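## Task

Place the chain bracelet entirely in the front-left compartment, the bangle in the back-right one, every ring in the back-middle one and every ear stud in the front-middle one. The box has six compartments, and each item must sit lower than the divider tops. The hinge side counts as the back, and left and right are judged from the front looking toward the hinge. The box must end standing upright on the table.

## Robot and tools

Robot: two arms, left_arm and right_arm. Each has a two-finger parallel gripper and a wrist camera. In the scene frame the URDF roots sit at left_arm (-0.051, +0.330, 0) m, quat_wxyz (+1.000, 0, 0, -0.014), and right_arm (+0.031, -0.246, 0) m, quat_wxyz (+1.000, 0, 0, -0.021). Scene frame: origin at table-top height halfway between the nominal bases, +x away from the robot over the table, +y toward left_arm, +z up. The arm names do not tell you which side of an image an arm appears on. A two-camera stand stands behind the arms.

Frames: every hand pose, velocity, target and wrist-camera pose an arm reports or takes is in that arm's own base frame. Fixed cameras and the table use the scene frame. The gripper's fingers point along its +z and close along its y. end_effector_position (metres) is the point between the pads, roughly 1 cm back from the tips; orientation is end_effector_quat_wxyz. Reported values can be a few cm off, more at long reach.

execute_actions(actions, cameras): actions is a list of actions. Each action holds up to 15 rows, one per 1/30 s step; if shorter, its last row is held for the remaining steps. Every row has 14 numbers in [-1, 1], always for both arms: dx, dy, dz, rx, ry, rz, opening for left_arm, then the same seven for right_arm. The six pose numbers are an offset, not a pose: measured from that arm's Hand target as it was when the action began, along that arm's base axes, with rotation about the Hand target's position. Rows within an action do not stack; each counts from that start. A new action or call starts from the current Hand target, so sending the same offset again moves further. Scale: 1.0 = 0.6 m or 180 degrees; rx, ry, rz form one rotation vector. A translation longer than 1.0 may be shortened along its direction. opening is absolute: +1 fully open (0.094 m), -1 closed. An all-zero pose re-requests the current Hand target. Images come back only with an empty actions list or when cameras names them.

move(target, speed, blend, opening_speed, grip_force, blocking, cameras): target is one 14-number row laid out as above, or a list of up to 15 such rows. Every row is an offset from the same starting Hand targets, not from the previous row. Paths are straight, do not avoid obstacles or the other arm, and end together within 10 s. speed: m/s, 0.002 to 2.9, default 0.25 (turn rate up to twice that in rad/s); one value or one per target. blend: corner radius in m per target; 0 means stop at each. opening_speed: rate of opening change per second on the -1..+1 scale, at least 0.2; use it to close gently. grip_force: newtons per pad, 10 to 50, one value or one per arm; it persists, and lower values close slowly. blocking=false returns after about 0.5 s while the motion continues. First-target openings are sent at the start; later ones on arrival at that target. The result adds a move: line with the ending (done, off_target, moving, held, fault) and limits (paced = pose clipped, held = steps withheld). done means at rest within 10 mm and 2 degrees; neither done nor off_target tells you about contact.

wait(seconds): 0 to 10, arms keep their last command. stop(): brakes a running move. zoom_image(camera, region): region [x0, y0, x1, y1] pixels in that camera's latest image, at most 504 by 504. read_manual(section) gives licence text only. finished_scene(scene): give the current scene's number; it is final.

Cameras: cam_head_left, cam_head_right, cam_high, cam_low (896x504 each), cam_left_wrist, cam_right_wrist (672x504).

Result lines: Hand target is the last commanded pose after clipping; next offsets count from it. Grippers often rest short of it by up to a few cm; resend the missing distance as an offset. Orientation commands are clipped to 40 degrees from the measured orientation each step. Joint positions end with the finger opening in metres. Joint velocities may read within noise. Joint torques include gravity, carry per-arm offsets, and joints 1 to 3 wrap at ±28 N m. grip_measured uses the opening scale; it reads up to about 2.5 mm wide when empty and narrower than the part under a firm squeeze, so it does not reveal the moment of touch. grip_effort_nm is negative when closing and never fully returns to zero. Tool commands lists present gripper commands. MOTOR HOT appears at 75 °C; at 90 °C an OVER-TEMPERATURE FAULT folds and disables that arm; at 100 °C it collapses. Holding loads, long reach and pushing at unreachable poses heat motors.

Avoid: arms, grippers or wrist cameras touching each other, and never close one gripper on the other's fingers. Keep contacts slow; a target set far beyond a contact presses hard, and a blocked arm keeps pressing until commanded back. Do not release moving parts, drop items from height, let anything leave the table, tip the box or strain the camera cables. Route paths away from an arm's own base. Loose items can occasionally be nudged by outside disturbances, so check positions before finishing.

Each tool is called after "Emit:" by a JSON object that holds its "method" and its "body", one argument or row to a line.

## Session

Emit:
{"method": "execute_actions", "body": {
  "actions": [],
  "cameras": ["all"]
}}

Scene clock: 0.00 s.
left_arm: end_effector_position=(+0.3826, +0.0096, +0.1444) grip_measured=+1.000 grip_effort_nm=n/a end_effector_quat_wxyz=(+0.687, -0.071, +0.722, +0.048) | right_arm: end_effector_position=(+0.3748, -0.0253, +0.1387) grip_measured=+1.000 grip_effort_nm=n/a end_effector_quat_wxyz=(+0.676, +0.088, +0.730, -0.044)
Joint positions: left_arm=[-0.105 1.577 0.236 1.287 -0.272 -0.044 0.094] | right_arm=[0.034 1.533 0.209 1.239 0.219 0.074 0.094]
Joint velocities: within noise
Joint torques (N m): no reading
Heat: left arm: 33 °C; right arm: 27 °C.
Hand target: left_arm +0.3828, +0.0096, +0.1426; +0.683, -0.071, +0.725, +0.048 | right_arm +0.3759, -0.0253, +0.1413; +0.678, +0.089, +0.728, -0.044
Tool commands: left_gripper/opening=+1.0 right_gripper/opening=+1.0

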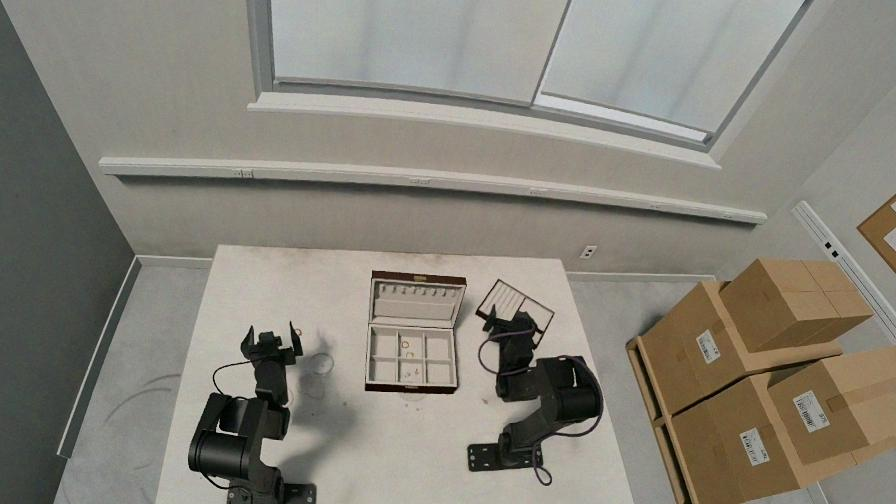

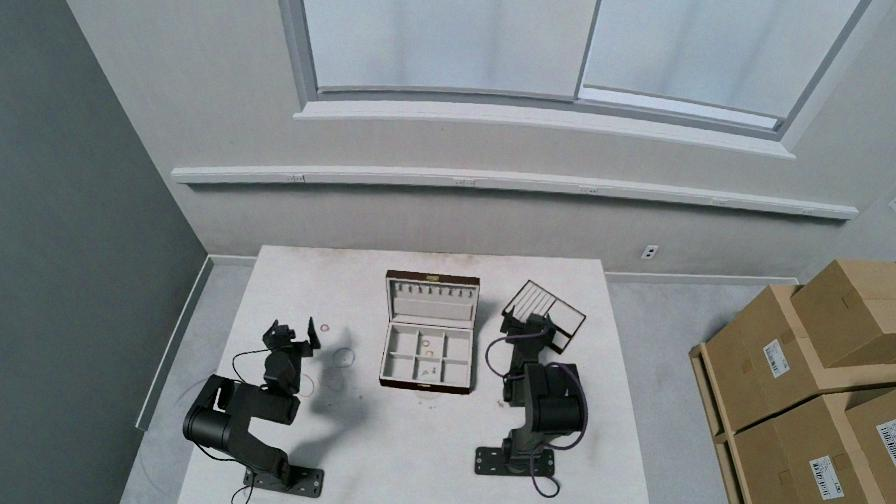

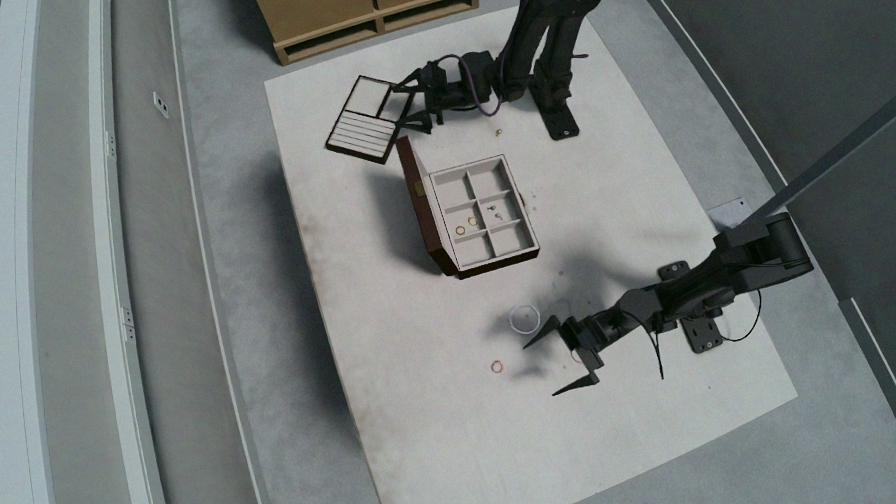

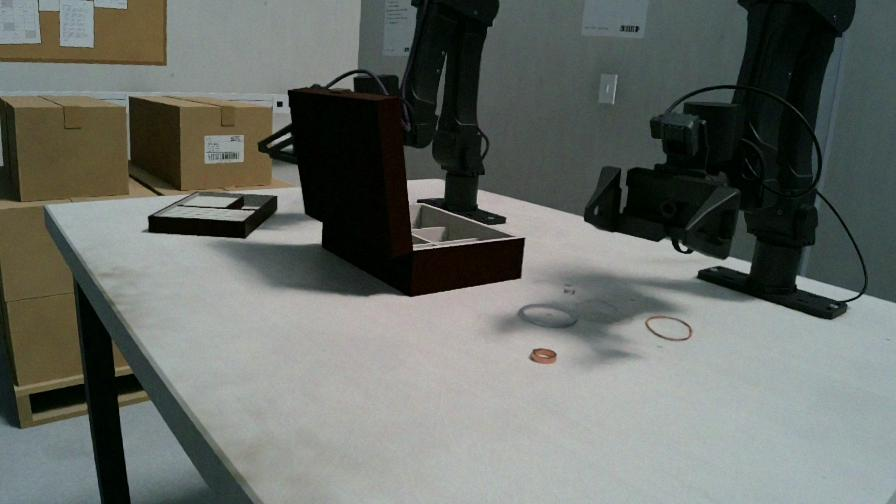

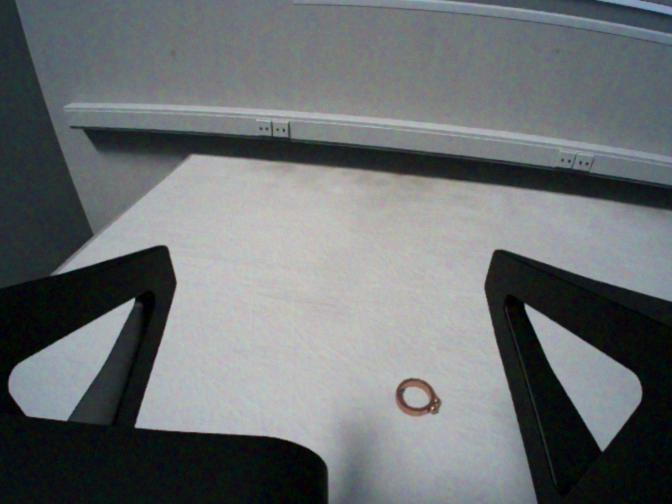

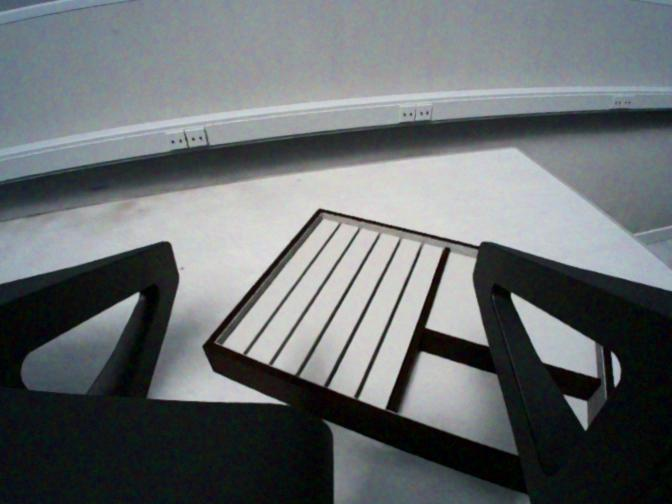

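Emit:
{"method": "zoom_image", "body": {
  "camera": "cam_high",
  "region": [390, 130, 560, 290]
}}

Emit:
{"method": "zoom_image", "body": {
  "camera": "cam_high",
  "region": [470, 260, 650, 420]
}}

Emit:
{"method": "zoom_image", "body": {
  "camera": "cam_high",
  "region": [430, 80, 610, 240]
}}

Emit:
{"method": "zoom_image", "body": {
  "camera": "cam_low",
  "region": [500, 260, 740, 380]
}}

Scaled by 2.965 from the camera's 896x504 image, which has a finer 1280x720 frame.

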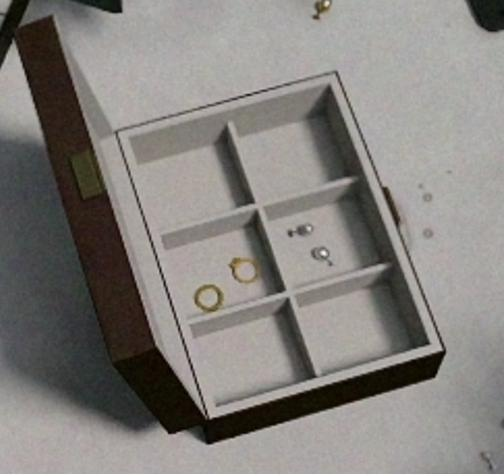

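Scaled by 2.800 from the camera's 896x504 image, which has a finer 1280x720 frame.

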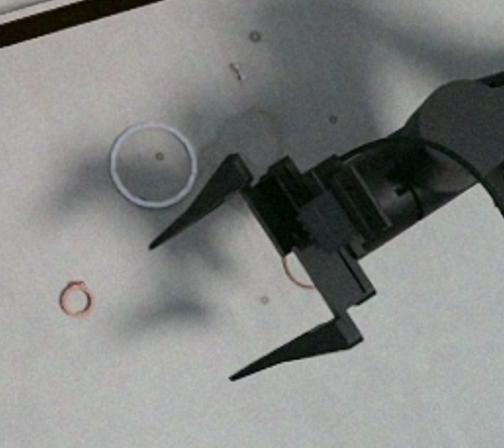

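Scaled by 2.800 from the camera's 896x504 image, which has a finer 1280x720 frame.

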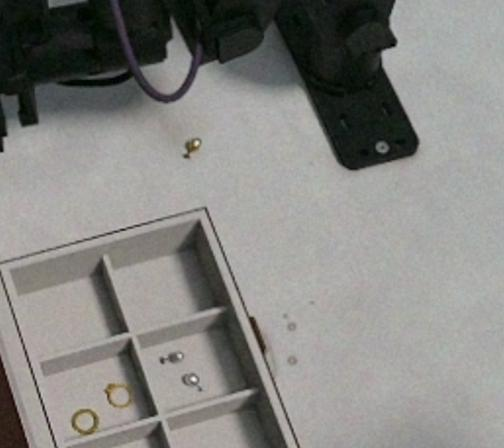

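Scaled by 2.100 from the camera's 896x504 image, which has a finer 1280x720 frame.

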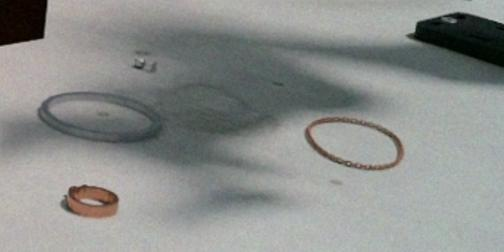

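Emit:
{"method": "move", "body": {
  "target": [-0.1213, -0.066, 0.179, 0.0033, 0.3155, -0.0948, 1.0, -0.1765, 0.2088, 0.1978, -0.0359, 0.3109, 0.1567, 1.0],
  "speed": 0.2,
  "cameras": ["cam_left_wrist", "cam_right_wrist"]
}}

Scene clock: 96.90 s.
left_arm: end_effector_position=(+0.3091, -0.0289, +0.2482) grip_measured=+1.000 grip_effort_nm=0.02 end_effector_quat_wxyz=(+0.262, +0.065, +0.963, -0.014) | right_arm: end_effector_position=(+0.2689, +0.0962, +0.2520) grip_measured=+1.000 grip_effort_nm=-0.02 end_effector_quat_wxyz=(+0.252, -0.149, +0.956, +0.036)
Joint positions: left_arm=[-0.087 1.296 1.428 -1.171 0.016 0.043 0.094] | right_arm=[0.359 1.232 1.411 -1.236 0.03 0.041 0.094]
Joint torques (N m): left_arm=[0.51 -4.21 11.14 1.01 0.14 0.11] | right_arm=[0.66 -2.55 10.76 0.85 -0.07 0.06]
Heat: left arm: 35 °C; right arm: 34 °C.
Hand target: left_arm +0.3101, -0.0300, +0.2500; +0.258, +0.068, +0.964, -0.018 | right_arm +0.2699, +0.1000, +0.2602; +0.255, -0.152, +0.954, +0.041
Off the commanded pose: left_arm 0.002 m, 1 deg | right_arm 0.009 m, 1 deg.
move: done
Images, in order (width x height): cam_left_wrist 672x504, cam_right_wrist 672x504.

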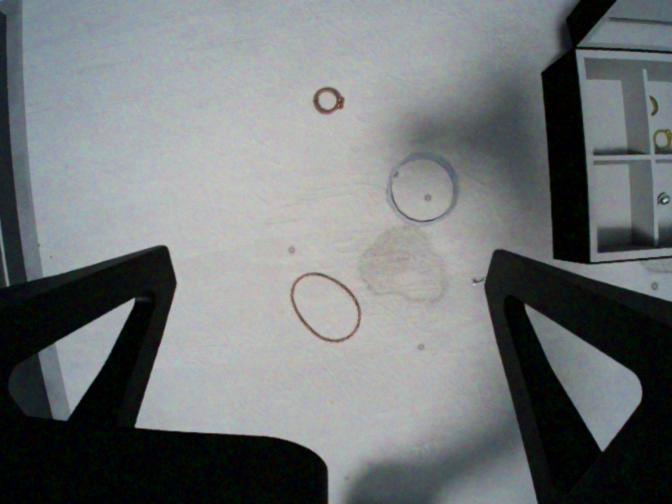

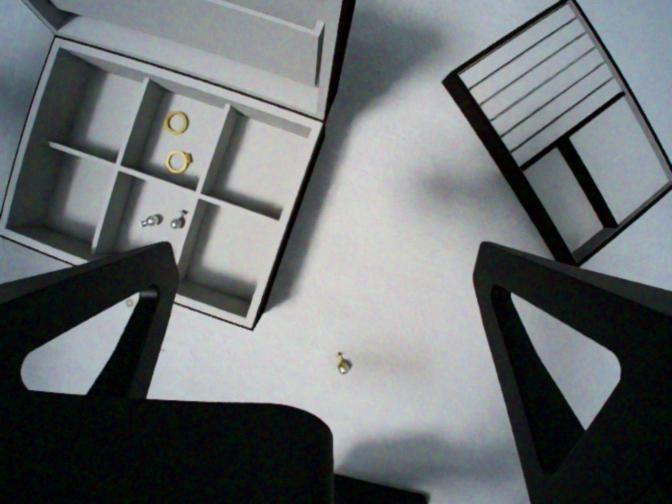

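Emit:
{"method": "zoom_image", "body": {
  "camera": "cam_left_wrist",
  "region": [450, 260, 510, 305]
}}

Emit:
{"method": "zoom_image", "body": {
  "camera": "cam_right_wrist",
  "region": [0, 20, 340, 390]
}}

Emit:
{"method": "zoom_image", "body": {
  "camera": "cam_left_wrist",
  "region": [280, 80, 480, 350]
}}

Scaled by 8.400 from the camera's 672x504 image, which has a finer 960x720 frame.

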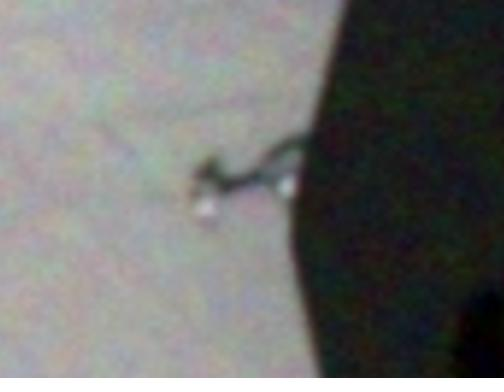

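Scaled by 1.362 from the camera's 672x504 image, which has a finer 960x720 frame.

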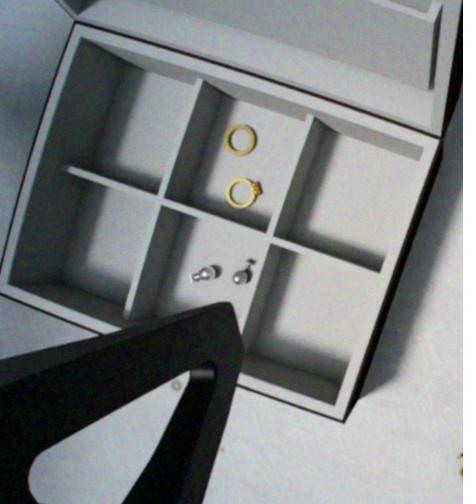

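Scaled by 1.867 from the camera's 672x504 image, which has a finer 960x720 frame.

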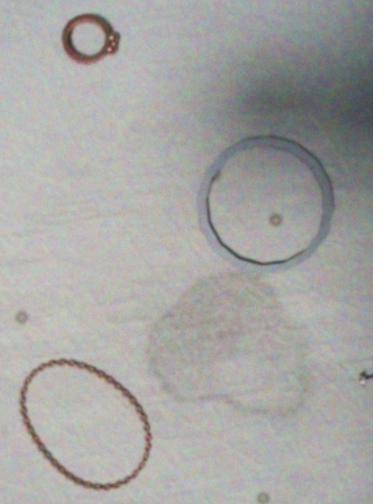

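Emit:
{"method": "move", "body": {
  "target": [-0.076, -0.2083, -0.2667, 0.1003, 0.0873, -0.4490, -0.4, -0.1682, -0.0867, -0.292, -0.0688, 0.1217, 0.1237, -0.4],
  "speed": 0.2,
  "cameras": ["cam_left_wrist", "cam_right_wrist"]
}}

Scene clock: 186.20 s.
left_arm: end_effector_position=(+0.2657, -0.1539, +0.0976) grip_measured=-0.398 grip_effort_nm=-0.11 end_effector_quat_wxyz=(+0.059, +0.701, +0.709, -0.045) | right_arm: end_effector_position=(+0.1686, +0.0502, +0.0867) grip_measured=-0.398 grip_effort_nm=-0.12 end_effector_quat_wxyz=(+0.032, -0.348, +0.937, +0.018)
Joint positions: left_arm=[-0.456 1.631 1.247 -1.103 0.123 1.098 0.028] | right_arm=[0.239 1.14 0.813 -1.185 -0.043 -0.471 0.028]
Joint torques (N m): left_arm=[-0.47 -6.67 7.86 0.38 0.08 0.08] | right_arm=[-0.75 -4.16 5.34 0.42 -0.01 -0.05]
Heat: left arm: 35 °C; right arm: 30 °C.
Hand target: left_arm +0.2644, -0.1549, +0.0899; +0.049, +0.705, +0.706, -0.049 | right_arm +0.1690, +0.0480, +0.0850; +0.041, -0.348, +0.937, +0.015
Off the commanded pose: left_arm 0.008 m, 1 deg | right_arm 0.003 m, 1 deg.
move: done
Images, in order (width x height): cam_left_wrist 672x504, cam_right_wrist 672x504.

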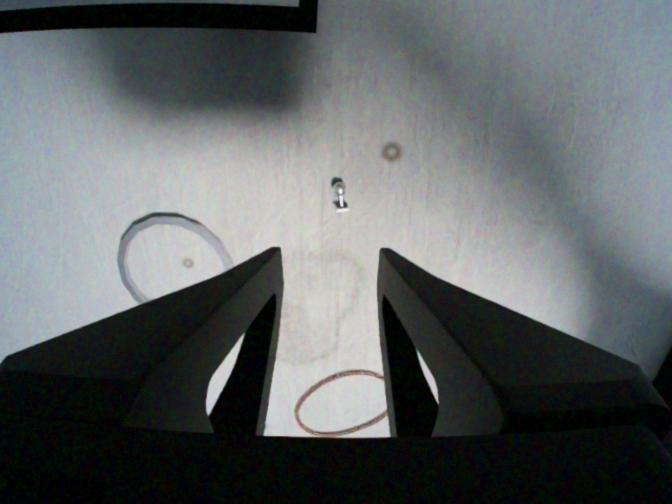

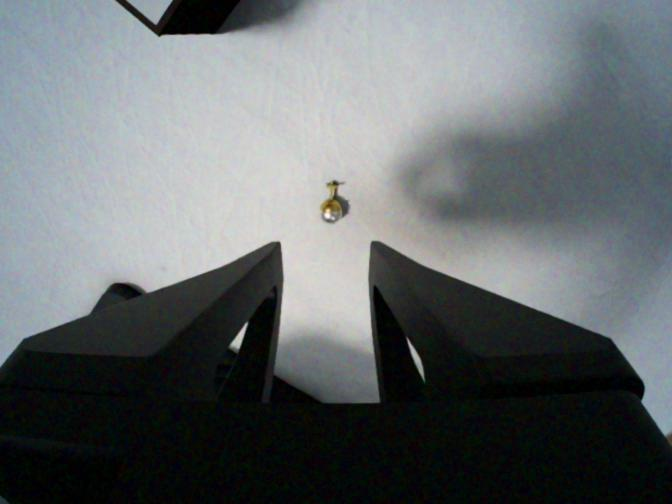

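Emit:
{"method": "move", "body": {
  "target": [-0.0078, 0.0043, -0.1083, 0, 0, 0, -0.4, -0.0065, -0.012, -0.0967, 0, 0, 0, -0.4],
  "speed": 0.1,
  "cameras": ["cam_left_wrist", "cam_right_wrist"]
}}

Scene clock: 218.50 s.
left_arm: end_effector_position=(+0.2640, -0.1530, +0.0339) grip_measured=-0.398 grip_effort_nm=-0.11 end_effector_quat_wxyz=(+0.061, +0.702, +0.708, -0.044) | right_arm: end_effector_position=(+0.1667, +0.0426, +0.0325) grip_measured=-0.398 grip_effort_nm=-0.11 end_effector_quat_wxyz=(+0.045, -0.348, +0.936, +0.015)
Joint positions: left_arm=[-0.456 1.686 1.044 -0.84 0.123 1.1 0.028] | right_arm=[0.2 1.144 0.594 -0.937 -0.043 -0.51 0.028]
Joint torques (N m): left_arm=[-0.25 -6.65 6.86 0.39 0.11 0.09] | right_arm=[-0.7 -1.58 5.15 0.48 -0.07 -0.05]
Heat: left arm: 34 °C; right arm: 29 °C.
Hand target: left_arm +0.2598, -0.1524, +0.0250; +0.049, +0.705, +0.706, -0.049 | right_arm +0.1650, +0.0408, +0.0269; +0.041, -0.347, +0.937, +0.015
Off the commanded pose: left_arm 0.010 m, 2 deg | right_arm 0.006 m, 0 deg.
move: done
Images, in order (width x height): cam_left_wrist 672x504, cam_right_wrist 672x504.

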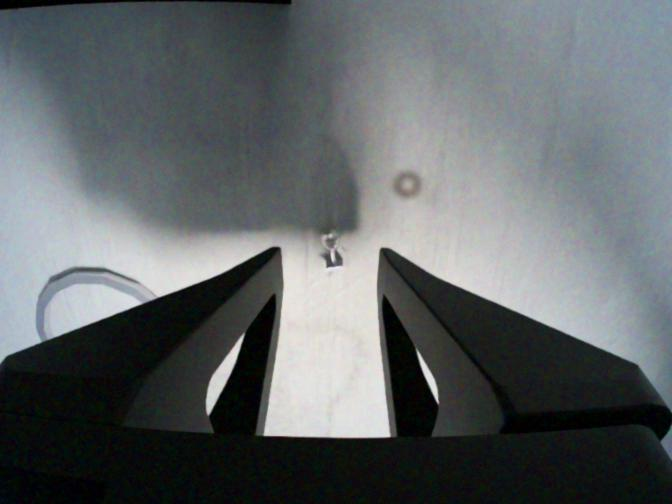

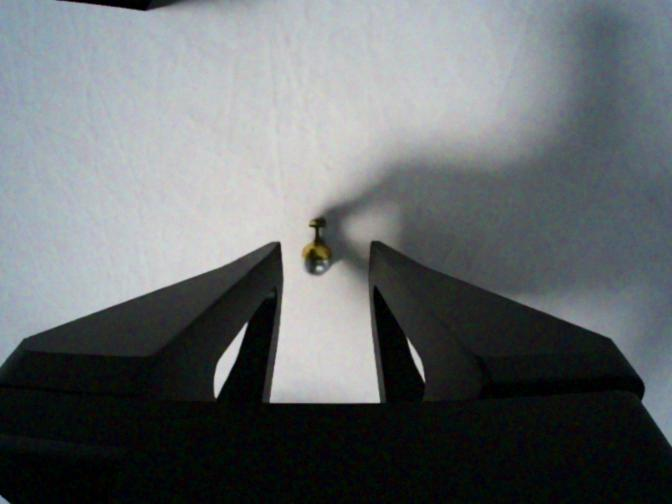

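Emit:
{"method": "move", "body": {
  "target": [0.0033, 0.0067, -0.0275, 0, 0, 0, -0.4, -0.0075, 0.005, -0.0332, 0, 0, 0, -0.4],
  "speed": 0.05,
  "cameras": ["cam_left_wrist", "cam_right_wrist"]
}}

Scene clock: 234.23 s.
left_arm: end_effector_position=(+0.2661, -0.1519, +0.0186) grip_measured=-0.398 grip_effort_nm=-0.10 end_effector_quat_wxyz=(+0.063, +0.705, +0.705, -0.043) | right_arm: end_effector_position=(+0.1633, +0.0430, +0.0125) grip_measured=-0.398 grip_effort_nm=-0.12 end_effector_quat_wxyz=(+0.045, -0.347, +0.937, +0.015)
Joint positions: left_arm=[-0.449 1.714 1.009 -0.774 0.123 1.115 0.028] | right_arm=[0.206 1.165 0.521 -0.842 -0.043 -0.501 0.028]
Joint torques (N m): left_arm=[0.58 -6.6 6.6 0.41 0.11 0.11] | right_arm=[0.76 -1.52 4.94 0.48 -0.04 0.08]
Heat: left arm: 35 °C; right arm: 29 °C.
Hand target: left_arm +0.2618, -0.1483, +0.0084; +0.049, +0.705, +0.706, -0.049 | right_arm +0.1605, +0.0438, +0.0070; +0.041, -0.348, +0.937, +0.015
Off the commanded pose: left_arm 0.012 m, 2 deg | right_arm 0.006 m, 0 deg.
move: off_target (left_arm)
Images, in order (width x height): cam_left_wrist 672x504, cam_right_wrist 672x504.

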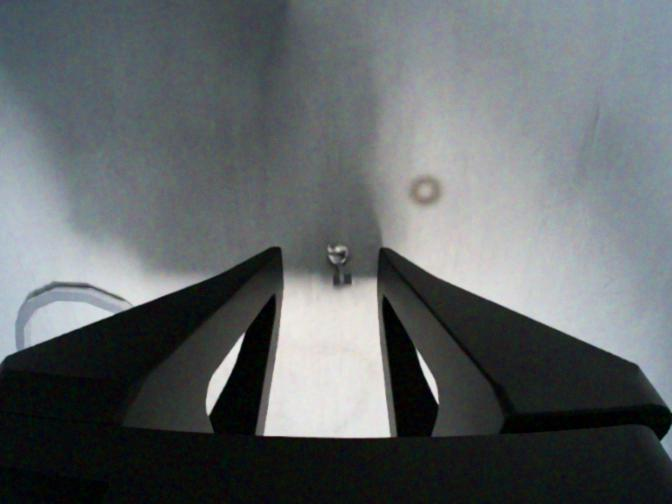

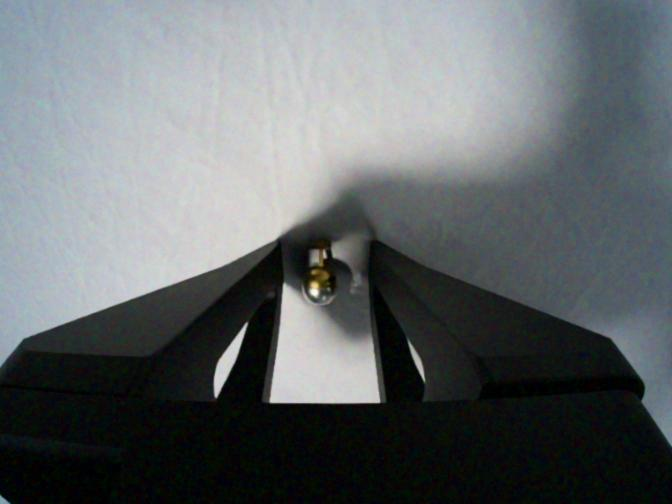

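Emit:
{"method": "move", "body": {
  "target": [-0.005, 0.0, -0.0133, 0, 0, 0, -0.4, -0.0058, -0.005, -0.0017, 0, 0, 0, -0.4],
  "speed": 0.04,
  "cameras": ["cam_left_wrist", "cam_right_wrist"]
}}

Scene clock: 250.90 s.
left_arm: end_effector_position=(+0.2648, -0.1512, +0.0153) grip_measured=-0.398 grip_effort_nm=-0.10 end_effector_quat_wxyz=(+0.063, +0.705, +0.705, -0.043) | right_arm: end_effector_position=(+0.1629, +0.0430, +0.0118) grip_measured=-0.398 grip_effort_nm=-0.11 end_effector_quat_wxyz=(+0.045, -0.347, +0.937, +0.015)
Joint positions: left_arm=[-0.449 1.714 0.994 -0.759 0.123 1.115 0.028] | right_arm=[0.206 1.165 0.518 -0.84 -0.043 -0.501 0.028]
Joint torques (N m): left_arm=[0.1 -6.24 5.24 0.61 0.12 0.04] | right_arm=[-0.4 -3.06 3.93 0.42 -0.05 -0.03]
Heat: left arm: 34 °C; right arm: 29 °C.
Hand target: left_arm +0.2588, -0.1483, +0.0005; +0.049, +0.705, +0.706, -0.049 | right_arm +0.1570, +0.0408, +0.0059; +0.041, -0.347, +0.937, +0.015
Off the commanded pose: left_arm 0.016 m, 2 deg | right_arm 0.009 m, 0 deg.
move: off_target (left_arm)
Images, in order (width x height): cam_left_wrist 672x504, cam_right_wrist 672x504.

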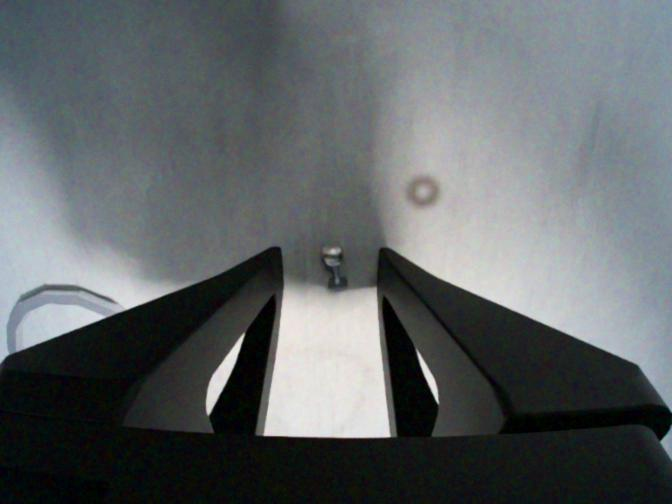

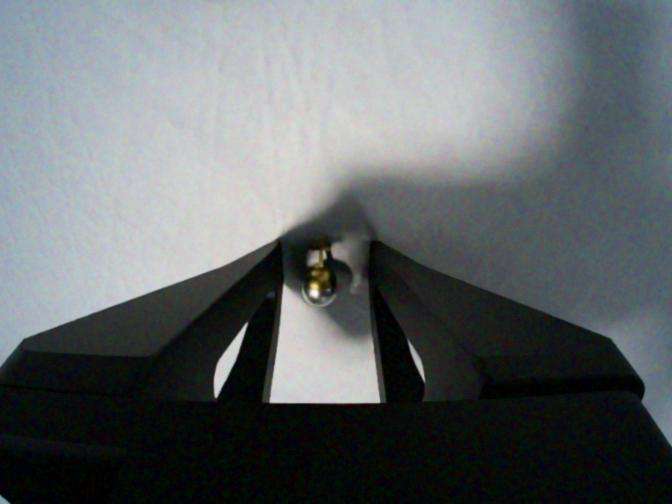

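Emit:
{"method": "move", "body": {
  "target": [
    [0, 0, 0, 0, 0, 0, -0.4, -0.004, -0.003, 0.02, 0, 0, 0, -0.4],
    [0, 0, 0.008, 0, 0, 0, -0.4, -0.0035, -0.0045, 0.0065, 0, 0, 0, -0.4]
  ],
  "speed": 0.05,
  "cameras": ["cam_right_wrist"]
}}

Scene clock: 260.57 s.
left_arm: end_effector_position=(+0.2648, -0.1512, +0.0153) grip_measured=-0.398 grip_effort_nm=-0.10 end_effector_quat_wxyz=(+0.063, +0.705, +0.705, -0.043) | right_arm: end_effector_position=(+0.1579, +0.0401, +0.0152) grip_measured=-0.398 grip_effort_nm=-0.12 end_effector_quat_wxyz=(+0.042, -0.348, +0.936, +0.015)
Joint positions: left_arm=[-0.449 1.714 0.994 -0.759 0.123 1.115 0.028] | right_arm=[0.195 1.137 0.518 -0.874 -0.043 -0.515 0.028]
Joint torques (N m): left_arm=[0.16 -6.89 6.22 0.4 0.11 0.07] | right_arm=[-0.73 -2.37 4.4 0.48 -0.07 -0.03]
Heat: left arm: 34 °C; right arm: 29 °C.
Hand target: left_arm +0.2588, -0.1483, +0.0053; +0.049, +0.705, +0.706, -0.049 | right_arm +0.1549, +0.0381, +0.0099; +0.041, -0.348, +0.937, +0.015
Off the commanded pose: left_arm 0.012 m, 2 deg | right_arm 0.006 m, 0 deg.
move: off_target (left_arm)
Images, in order (width x height): cam_right_wrist 672x504.

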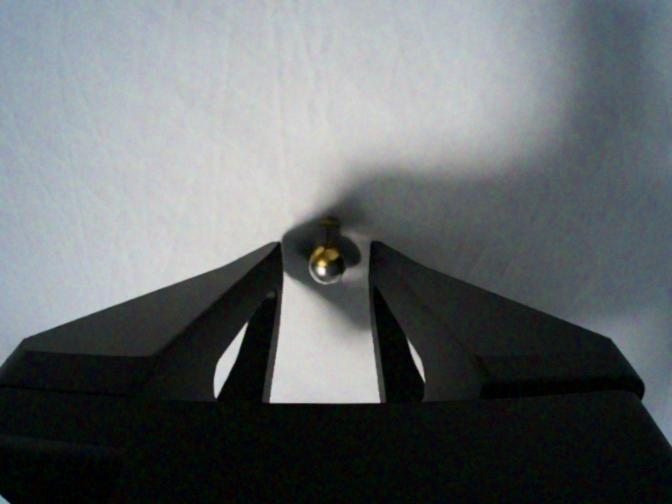

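Emit:
{"method": "move", "body": {
  "target": [
    [0, 0, 0, 0, 0, 0, -0.4, 0, 0, -0.0075, 0, 0, 0, -0.4],
    [0, 0, 0, 0, 0, 0, -0.93, 0, 0, -0.0065, 0, 0, 0, -0.93]
  ],
  "speed": 0.04,
  "opening_speed": 0.25,
  "grip_force": [25, 25],
  "cameras": ["cam_left_wrist", "cam_right_wrist"]
}}

Scene clock: 273.43 s.
left_arm: end_effector_position=(+0.2630, -0.1504, +0.0151) grip_measured=-0.895 grip_effort_nm=-0.54 end_effector_quat_wxyz=(+0.060, +0.705, +0.706, -0.044) | right_arm: end_effector_position=(+0.1586, +0.0402, +0.0121) grip_measured=-0.757 grip_effort_nm=-0.58 end_effector_quat_wxyz=(+0.046, -0.348, +0.936, +0.014)
Joint positions: left_arm=[-0.449 1.714 0.994 -0.766 0.123 1.115 0.005] | right_arm=[0.195 1.137 0.504 -0.852 -0.043 -0.515 0.011]
Joint torques (N m): left_arm=[0.16 -6.93 6.2 0.49 0.14 0.06] | right_arm=[-0.75 -1.63 4.56 0.47 -0.07 -0.04]
Heat: left arm: 34 °C; right arm: 29 °C.
Hand target: left_arm +0.2588, -0.1483, +0.0053; +0.049, +0.705, +0.706, -0.049 | right_arm +0.1550, +0.0381, +0.0060; +0.041, -0.347, +0.937, +0.015
Off the commanded pose: left_arm 0.011 m, 1 deg | right_arm 0.007 m, 1 deg.
grip_force (N): 25, 25
move: off_target (left_arm); target 2's new opening was sent with left_arm's hand 0.012 m and 2 deg from that target
Images, in order (width x height): cam_left_wrist 672x504, cam_right_wrist 672x504.

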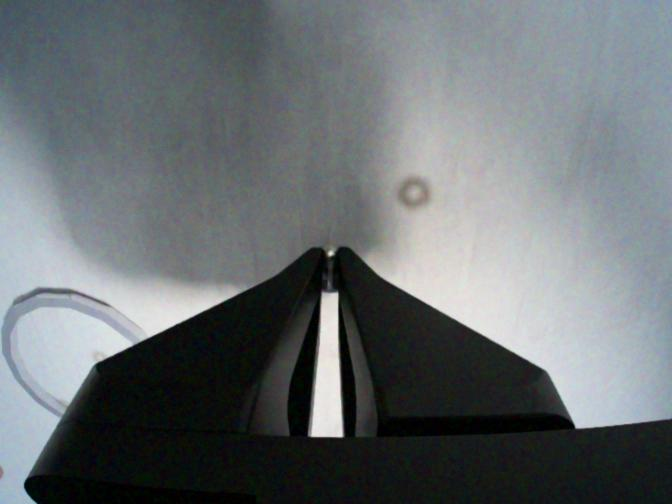

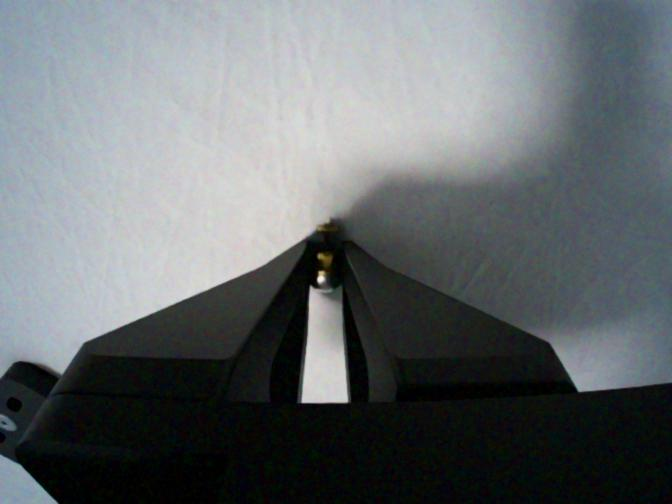

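Emit:
{"method": "move", "body": {
  "target": [
    [0, 0, 0.2, 0, 0, 0, -0.93, 0, 0, 0.2, 0, 0, 0, -0.93],
    [0, 0, 0.2, 0, 0, 0, -0.93, 0.12, 0.328, 0.2233, 0, 0, 0.0472, -0.93]
  ],
  "speed": 0.15,
  "blend": [0.03, 0],
  "cameras": ["cam_left_wrist", "cam_right_wrist"]
}}

Scene clock: 309.23 s.
left_arm: end_effector_position=(+0.2568, -0.1474, +0.1124) grip_measured=-0.896 grip_effort_nm=-0.55 end_effector_quat_wxyz=(+0.033, +0.704, +0.707, -0.054) | right_arm: end_effector_position=(+0.2218, +0.2291, +0.1358) grip_measured=-0.757 grip_effort_nm=-0.58 end_effector_quat_wxyz=(+0.033, -0.417, +0.908, +0.019)
Joint positions: left_arm=[-0.449 1.636 1.315 -1.222 0.123 1.115 0.005] | right_arm=[0.791 1.676 1.454 -1.272 -0.013 -0.07 0.011]
Joint torques (N m): left_arm=[0.17 -10.62 10.36 0.1 0.11 0.06] | right_arm=[0.46 -6.17 10.52 0.21 0.03 0.1]
Heat: left arm: 34 °C; right arm: 29 °C.
Hand target: left_arm +0.2587, -0.1482, +0.1252; +0.049, +0.705, +0.706, -0.049 | right_arm +0.2269, +0.2349, +0.1399; +0.039, -0.416, +0.908, +0.018
Off the commanded pose: left_arm 0.013 m, 2 deg | right_arm 0.009 m, 1 deg.
grip_force (N): 25, 25
move: off_target (left_arm)
Images, in order (width x height): cam_left_wrist 672x504, cam_right_wrist 672x504.

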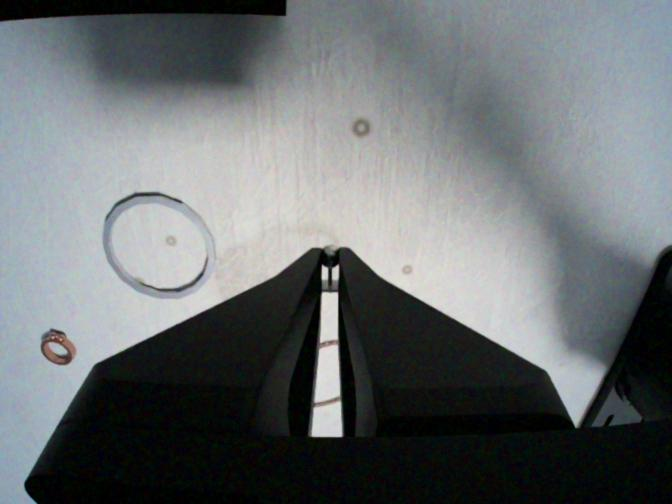

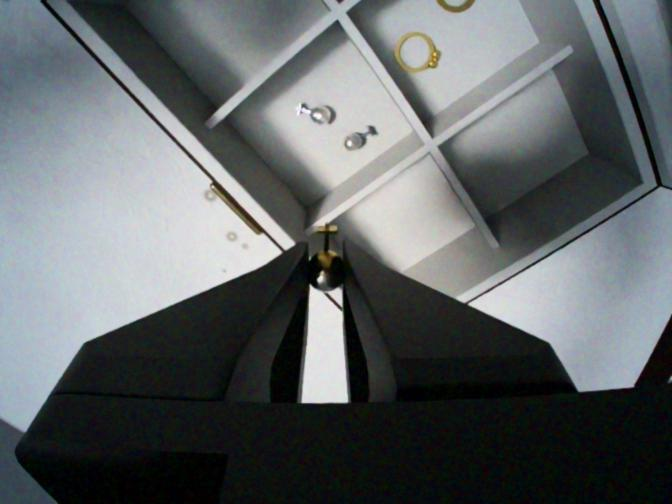

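Emit:
{"method": "move", "body": {
  "target": [0, 0, 0, 0, 0, 0, -0.93, -0.0070, 0.007, -0.1417, 0, 0, 0, -0.93],
  "speed": 0.12,
  "cameras": ["cam_right_wrist"]
}}

Scene clock: 352.60 s.
left_arm: end_effector_position=(+0.2568, -0.1474, +0.1124) grip_measured=-0.896 grip_effort_nm=-0.55 end_effector_quat_wxyz=(+0.033, +0.704, +0.707, -0.054) | right_arm: end_effector_position=(+0.2248, +0.2390, +0.0641) grip_measured=-0.757 grip_effort_nm=-0.58 end_effector_quat_wxyz=(+0.045, -0.415, +0.908, +0.024)
Joint positions: left_arm=[-0.449 1.636 1.315 -1.222 0.123 1.115 0.005] | right_arm=[0.807 1.721 1.215 -0.963 -0.011 -0.05 0.011]
Joint torques (N m): left_arm=[0.12 -10.67 10.39 0.06 0.12 0.07] | right_arm=[0.73 -6.58 5.44 0.49 0.05 0.1]
Heat: left arm: 35 °C; right arm: 33 °C.
Hand target: left_arm +0.2587, -0.1482, +0.1252; +0.049, +0.705, +0.706, -0.049 | right_arm +0.2228, +0.2392, +0.0549; +0.039, -0.416, +0.908, +0.018
Off the commanded pose: left_arm 0.013 m, 2 deg | right_arm 0.009 m, 1 deg.
grip_force (N): 25, 25
move: off_target (left_arm)
Images, in order (width x height): cam_right_wrist 672x504.

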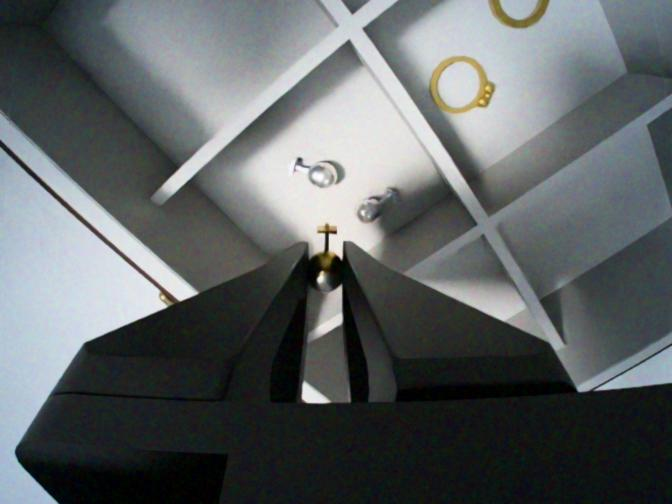

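Emit:
{"method": "move", "body": {
  "target": [0, 0, 0, 0, 0, 0, -0.93, -0.0142, -0.0092, -0.0333, 0, 0, 0, -0.93],
  "speed": 0.08,
  "cameras": ["cam_right_wrist"]
}}

Scene clock: 371.63 s.
left_arm: end_effector_position=(+0.2568, -0.1474, +0.1124) grip_measured=-0.896 grip_effort_nm=-0.55 end_effector_quat_wxyz=(+0.033, +0.704, +0.707, -0.054) | right_arm: end_effector_position=(+0.2167, +0.2339, +0.0414) grip_measured=-0.757 grip_effort_nm=-0.58 end_effector_quat_wxyz=(+0.042, -0.415, +0.909, +0.022)
Joint positions: left_arm=[-0.449 1.636 1.315 -1.222 0.123 1.115 0.005] | right_arm=[0.815 1.721 1.121 -0.877 -0.01 -0.042 0.011]
Joint torques (N m): left_arm=[0.1 -10.7 10.44 0.09 0.11 0.05] | right_arm=[0.76 -7.2 5.08 0.51 0.03 0.1]
Heat: left arm: 35 °C; right arm: 30 °C.
Hand target: left_arm +0.2587, -0.1482, +0.1252; +0.049, +0.705, +0.706, -0.049 | right_arm +0.2143, +0.2335, +0.0349; +0.039, -0.416, +0.908, +0.018
Off the commanded pose: left_arm 0.013 m, 2 deg | right_arm 0.007 m, 1 deg.
grip_force (N): 25, 25
move: off_target (left_arm)
Images, in order (width x height): cam_right_wrist 672x504.

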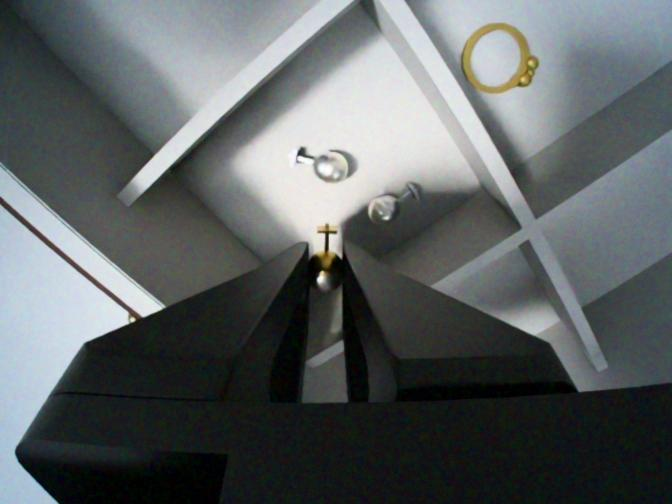

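Emit:
{"method": "move", "body": {
  "target": [0, 0, 0, 0, 0, 0, -0.93, -0.0025, -0.0025, -0.0262, 0, 0, 0, -0.93],
  "speed": 0.05,
  "cameras": ["cam_right_wrist"]
}}

Scene clock: 379.37 s.
left_arm: end_effector_position=(+0.2568, -0.1474, +0.1124) grip_measured=-0.896 grip_effort_nm=-0.55 end_effector_quat_wxyz=(+0.033, +0.704, +0.707, -0.054) | right_arm: end_effector_position=(+0.2197, +0.2344, +0.0319) grip_measured=-0.757 grip_effort_nm=-0.59 end_effector_quat_wxyz=(+0.056, -0.415, +0.908, +0.023)
Joint positions: left_arm=[-0.449 1.636 1.315 -1.222 0.123 1.115 0.005] | right_arm=[0.815 1.721 1.077 -0.807 0 -0.042 0.011]
Joint torques (N m): left_arm=[0.21 -10.7 10.4 0.09 0.14 0.04] | right_arm=[0.72 -5.81 4.68 0.47 -0.06 0.09]
Heat: left arm: 35 °C; right arm: 30 °C.
Hand target: left_arm +0.2587, -0.1482, +0.1252; +0.049, +0.705, +0.706, -0.049 | right_arm +0.2128, +0.2320, +0.0191; +0.039, -0.416, +0.908, +0.018
Off the commanded pose: left_arm 0.013 m, 2 deg | right_arm 0.015 m, 2 deg.
grip_force (N): 25, 25
move: off_target (left_arm, right_arm)
Images, in order (width x height): cam_right_wrist 672x504.

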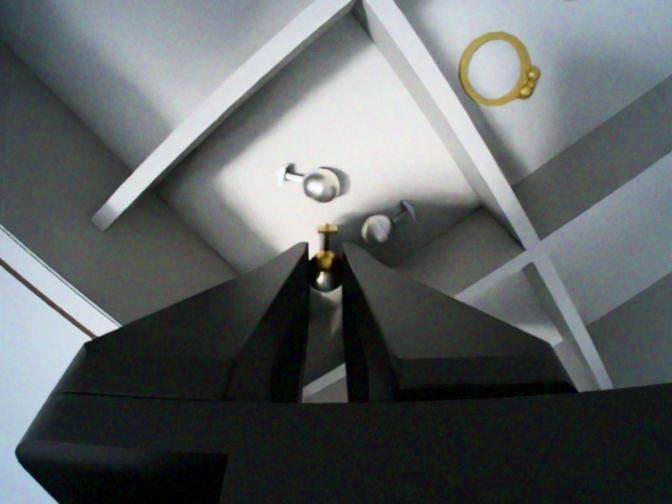

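Emit:
{"method": "move", "body": {
  "target": [0, 0, 0, 0, 0, 0, -0.93, -0.005, -0.006, -0.0117, 0, 0, 0, -0.93],
  "speed": 0.05,
  "cameras": ["cam_right_wrist"]
}}

Scene clock: 385.00 s.
left_arm: end_effector_position=(+0.2568, -0.1474, +0.1124) grip_measured=-0.896 grip_effort_nm=-0.55 end_effector_quat_wxyz=(+0.033, +0.704, +0.707, -0.054) | right_arm: end_effector_position=(+0.2233, +0.2354, +0.0266) grip_measured=-0.757 grip_effort_nm=-0.59 end_effector_quat_wxyz=(+0.068, -0.414, +0.907, +0.022)
Joint positions: left_arm=[-0.449 1.636 1.315 -1.222 0.123 1.115 0.005] | right_arm=[0.815 1.721 1.051 -0.757 0.01 -0.042 0.011]
Joint torques (N m): left_arm=[0.06 -10.81 10.4 0.08 0.11 0.07] | right_arm=[0.64 -6.13 3.92 0.32 -0.17 0.09]
Heat: left arm: 35 °C; right arm: 30 °C.
Hand target: left_arm +0.2587, -0.1482, +0.1252; +0.049, +0.705, +0.706, -0.049 | right_arm +0.2098, +0.2284, +0.0121; +0.039, -0.416, +0.908, +0.018
Off the commanded pose: left_arm 0.013 m, 2 deg | right_arm 0.021 m, 3 deg.
grip_force (N): 25, 25
move: off_target (left_arm, right_arm)
Images, in order (width x height): cam_right_wrist 672x504.

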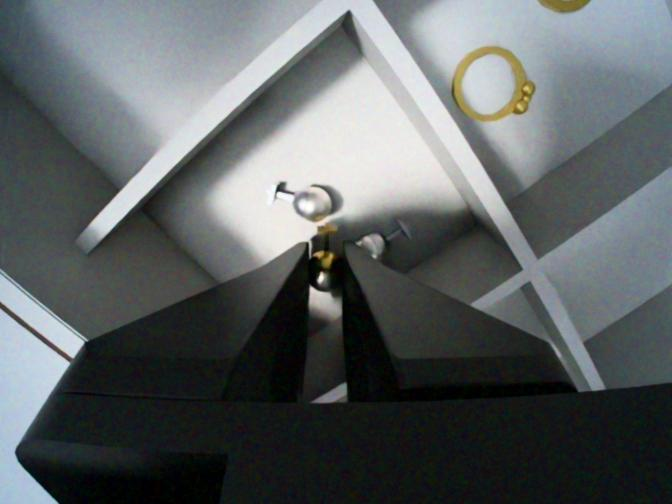

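Emit:
{"method": "move", "body": {
  "target": [0, 0, 0, 0, 0, 0, -0.93, 0, 0, 0, 0, 0, 0, -0.68],
  "speed": 0.05,
  "opening_speed": 0.25,
  "cameras": ["cam_right_wrist"]
}}

Scene clock: 392.93 s.
left_arm: end_effector_position=(+0.2568, -0.1474, +0.1124) grip_measured=-0.896 grip_effort_nm=-0.55 end_effector_quat_wxyz=(+0.033, +0.704, +0.707, -0.054) | right_arm: end_effector_position=(+0.2247, +0.2361, +0.0268) grip_measured=-0.683 grip_effort_nm=0.12 end_effector_quat_wxyz=(+0.072, -0.414, +0.907, +0.022)
Joint positions: left_arm=[-0.449 1.636 1.315 -1.222 0.123 1.115 0.005] | right_arm=[0.815 1.721 1.051 -0.752 0.014 -0.042 0.015]
Joint torques (N m): left_arm=[0.18 -10.82 10.41 0.06 0.08 0.06] | right_arm=[0.65 -6.11 3.93 0.27 -0.21 0.09]
Heat: left arm: 35 °C; right arm: 29 °C.
Hand target: left_arm +0.2587, -0.1482, +0.1252; +0.049, +0.705, +0.706, -0.049 | right_arm +0.2098, +0.2284, +0.0121; +0.039, -0.416, +0.908, +0.018
Off the commanded pose: left_arm 0.013 m, 2 deg | right_arm 0.022 m, 4 deg.
grip_force (N): 25, 25
move: off_target (left_arm, right_arm)
Images, in order (width x height): cam_right_wrist 672x504.

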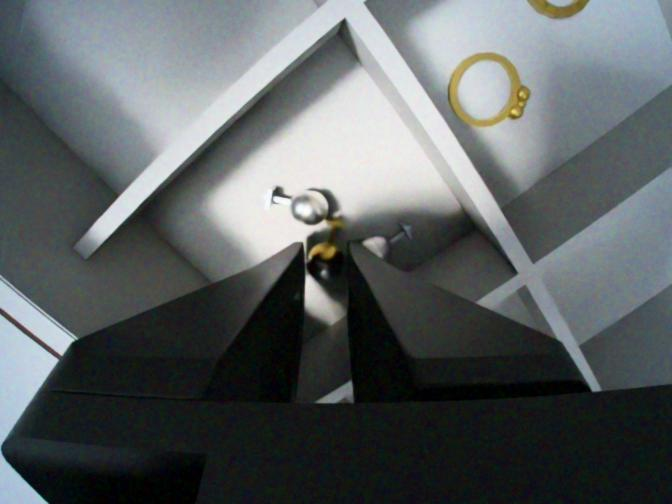

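Emit:
{"method": "move", "body": {
  "target": [
    [0, 0, 0, 0, 0, 0, -0.93, 0.020, 0.010, 0.1, 0, 0, 0, -0.68],
    [0, 0, 0, 0, 0, 0, -0.93, 0.005, -0.02, 0.25, 0, 0, 0, -0.68],
    [0, 0, 0, 0, 0, 0, -0.93, 0.08, -0.5, 0.30, 0, 0, -0.33, -0.68]
  ],
  "speed": [0.08, 0.12, 0.2],
  "blend": [0.01, 0.03, 0],
  "cameras": ["cam_left_wrist", "cam_high"]
}}

Scene clock: 413.10 s.
left_arm: end_effector_position=(+0.2568, -0.1474, +0.1124) grip_measured=-0.896 grip_effort_nm=-0.55 end_effector_quat_wxyz=(+0.033, +0.704, +0.707, -0.054) | right_arm: end_effector_position=(+0.2538, -0.0701, +0.1865) grip_measured=-0.682 grip_effort_nm=0.09 end_effector_quat_wxyz=(+0.040, +0.090, +0.995, -0.006)
Joint positions: left_arm=[-0.449 1.636 1.315 -1.222 0.123 1.115 0.005] | right_arm=[-0.275 1.483 1.461 -1.468 -0.003 -0.095 0.015]
Joint torques (N m): left_arm=[0.02 -10.78 10.35 0.07 0.11 0.04] | right_arm=[-0.43 -4.4 10.29 0.14 -0.11 -0.04]
Heat: left arm: 35 °C; right arm: 29 °C.
Hand target: left_arm +0.2587, -0.1482, +0.1252; +0.049, +0.705, +0.706, -0.049 | right_arm +0.2578, -0.0716, +0.1922; +0.043, +0.089, +0.995, -0.004
Off the commanded pose: left_arm 0.013 m, 2 deg | right_arm 0.007 m, 0 deg.
grip_force (N): 25, 25
move: off_target (left_arm)
Images, in order (width x height): cam_high 896x504, cam_left_wrist 672x504.

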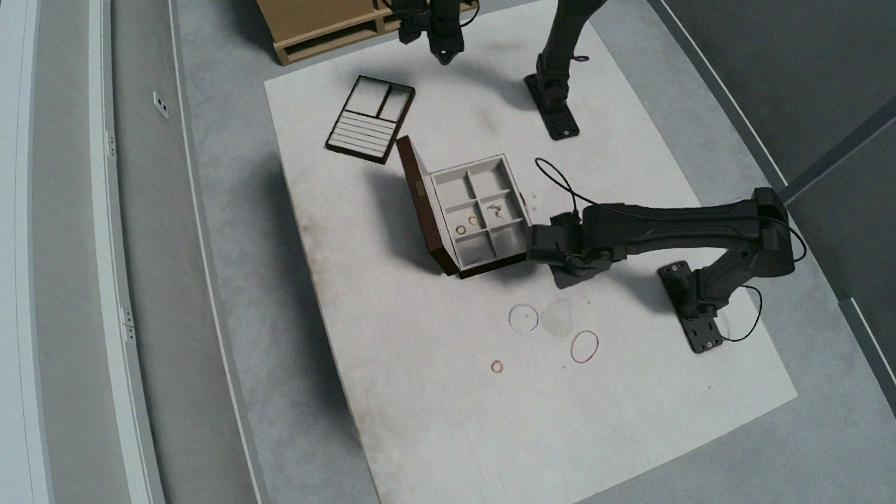

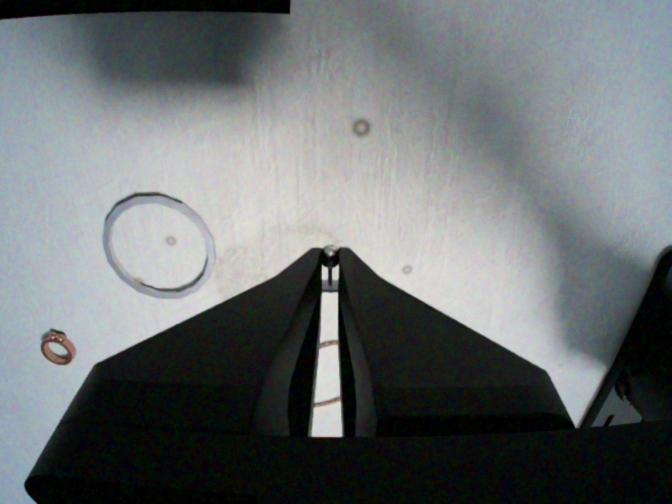

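Emit:
{"method": "move", "body": {
  "target": [0.0538, -0.298, -0.017, 0, 0, -0.0278, -0.93, 0, 0, 0, 0, 0, 0, -0.68],
  "speed": 0.12,
  "cameras": ["cam_left_wrist"]
}}

Scene clock: 428.73 s.
left_arm: end_effector_position=(+0.2895, -0.3262, +0.1246) grip_measured=-0.896 grip_effort_nm=-0.55 end_effector_quat_wxyz=(+0.062, +0.737, +0.671, -0.053) | right_arm: end_effector_position=(+0.2537, -0.0701, +0.1865) grip_measured=-0.682 grip_effort_nm=0.09 end_effector_quat_wxyz=(+0.040, +0.090, +0.995, -0.006)
Joint positions: left_arm=[-0.802 2.108 1.974 -1.316 0.109 0.856 0.005] | right_arm=[-0.275 1.483 1.461 -1.468 -0.003 -0.095 0.015]
Joint torques (N m): left_arm=[-0.08 -9.83 10.82 0.23 0.03 -0.02] | right_arm=[-0.47 -4.37 10.28 0.13 -0.1 -0.04]
Heat: left arm: 36 °C; right arm: 30 °C.
Hand target: left_arm +0.2909, -0.3271, +0.1150; +0.047, +0.735, +0.674, -0.051 | right_arm +0.2579, -0.0716, +0.1922; +0.043, +0.089, +0.995, -0.004
Off the commanded pose: left_arm 0.010 m, 2 deg | right_arm 0.007 m, 0 deg.
grip_force (N): 25, 25
move: done
Images, in order (width x height): cam_left_wrist 672x504.

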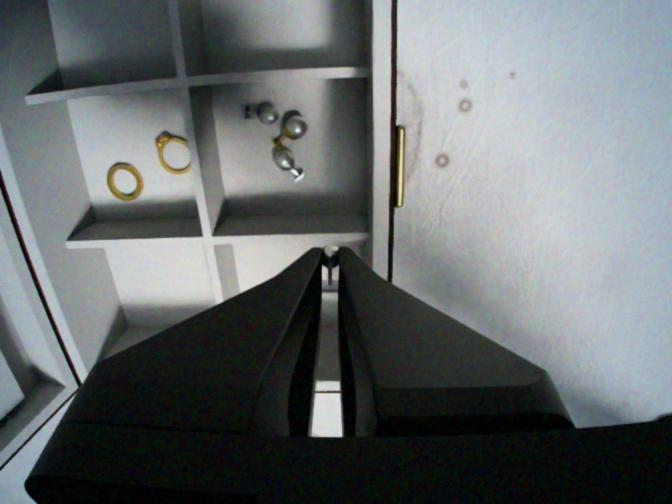

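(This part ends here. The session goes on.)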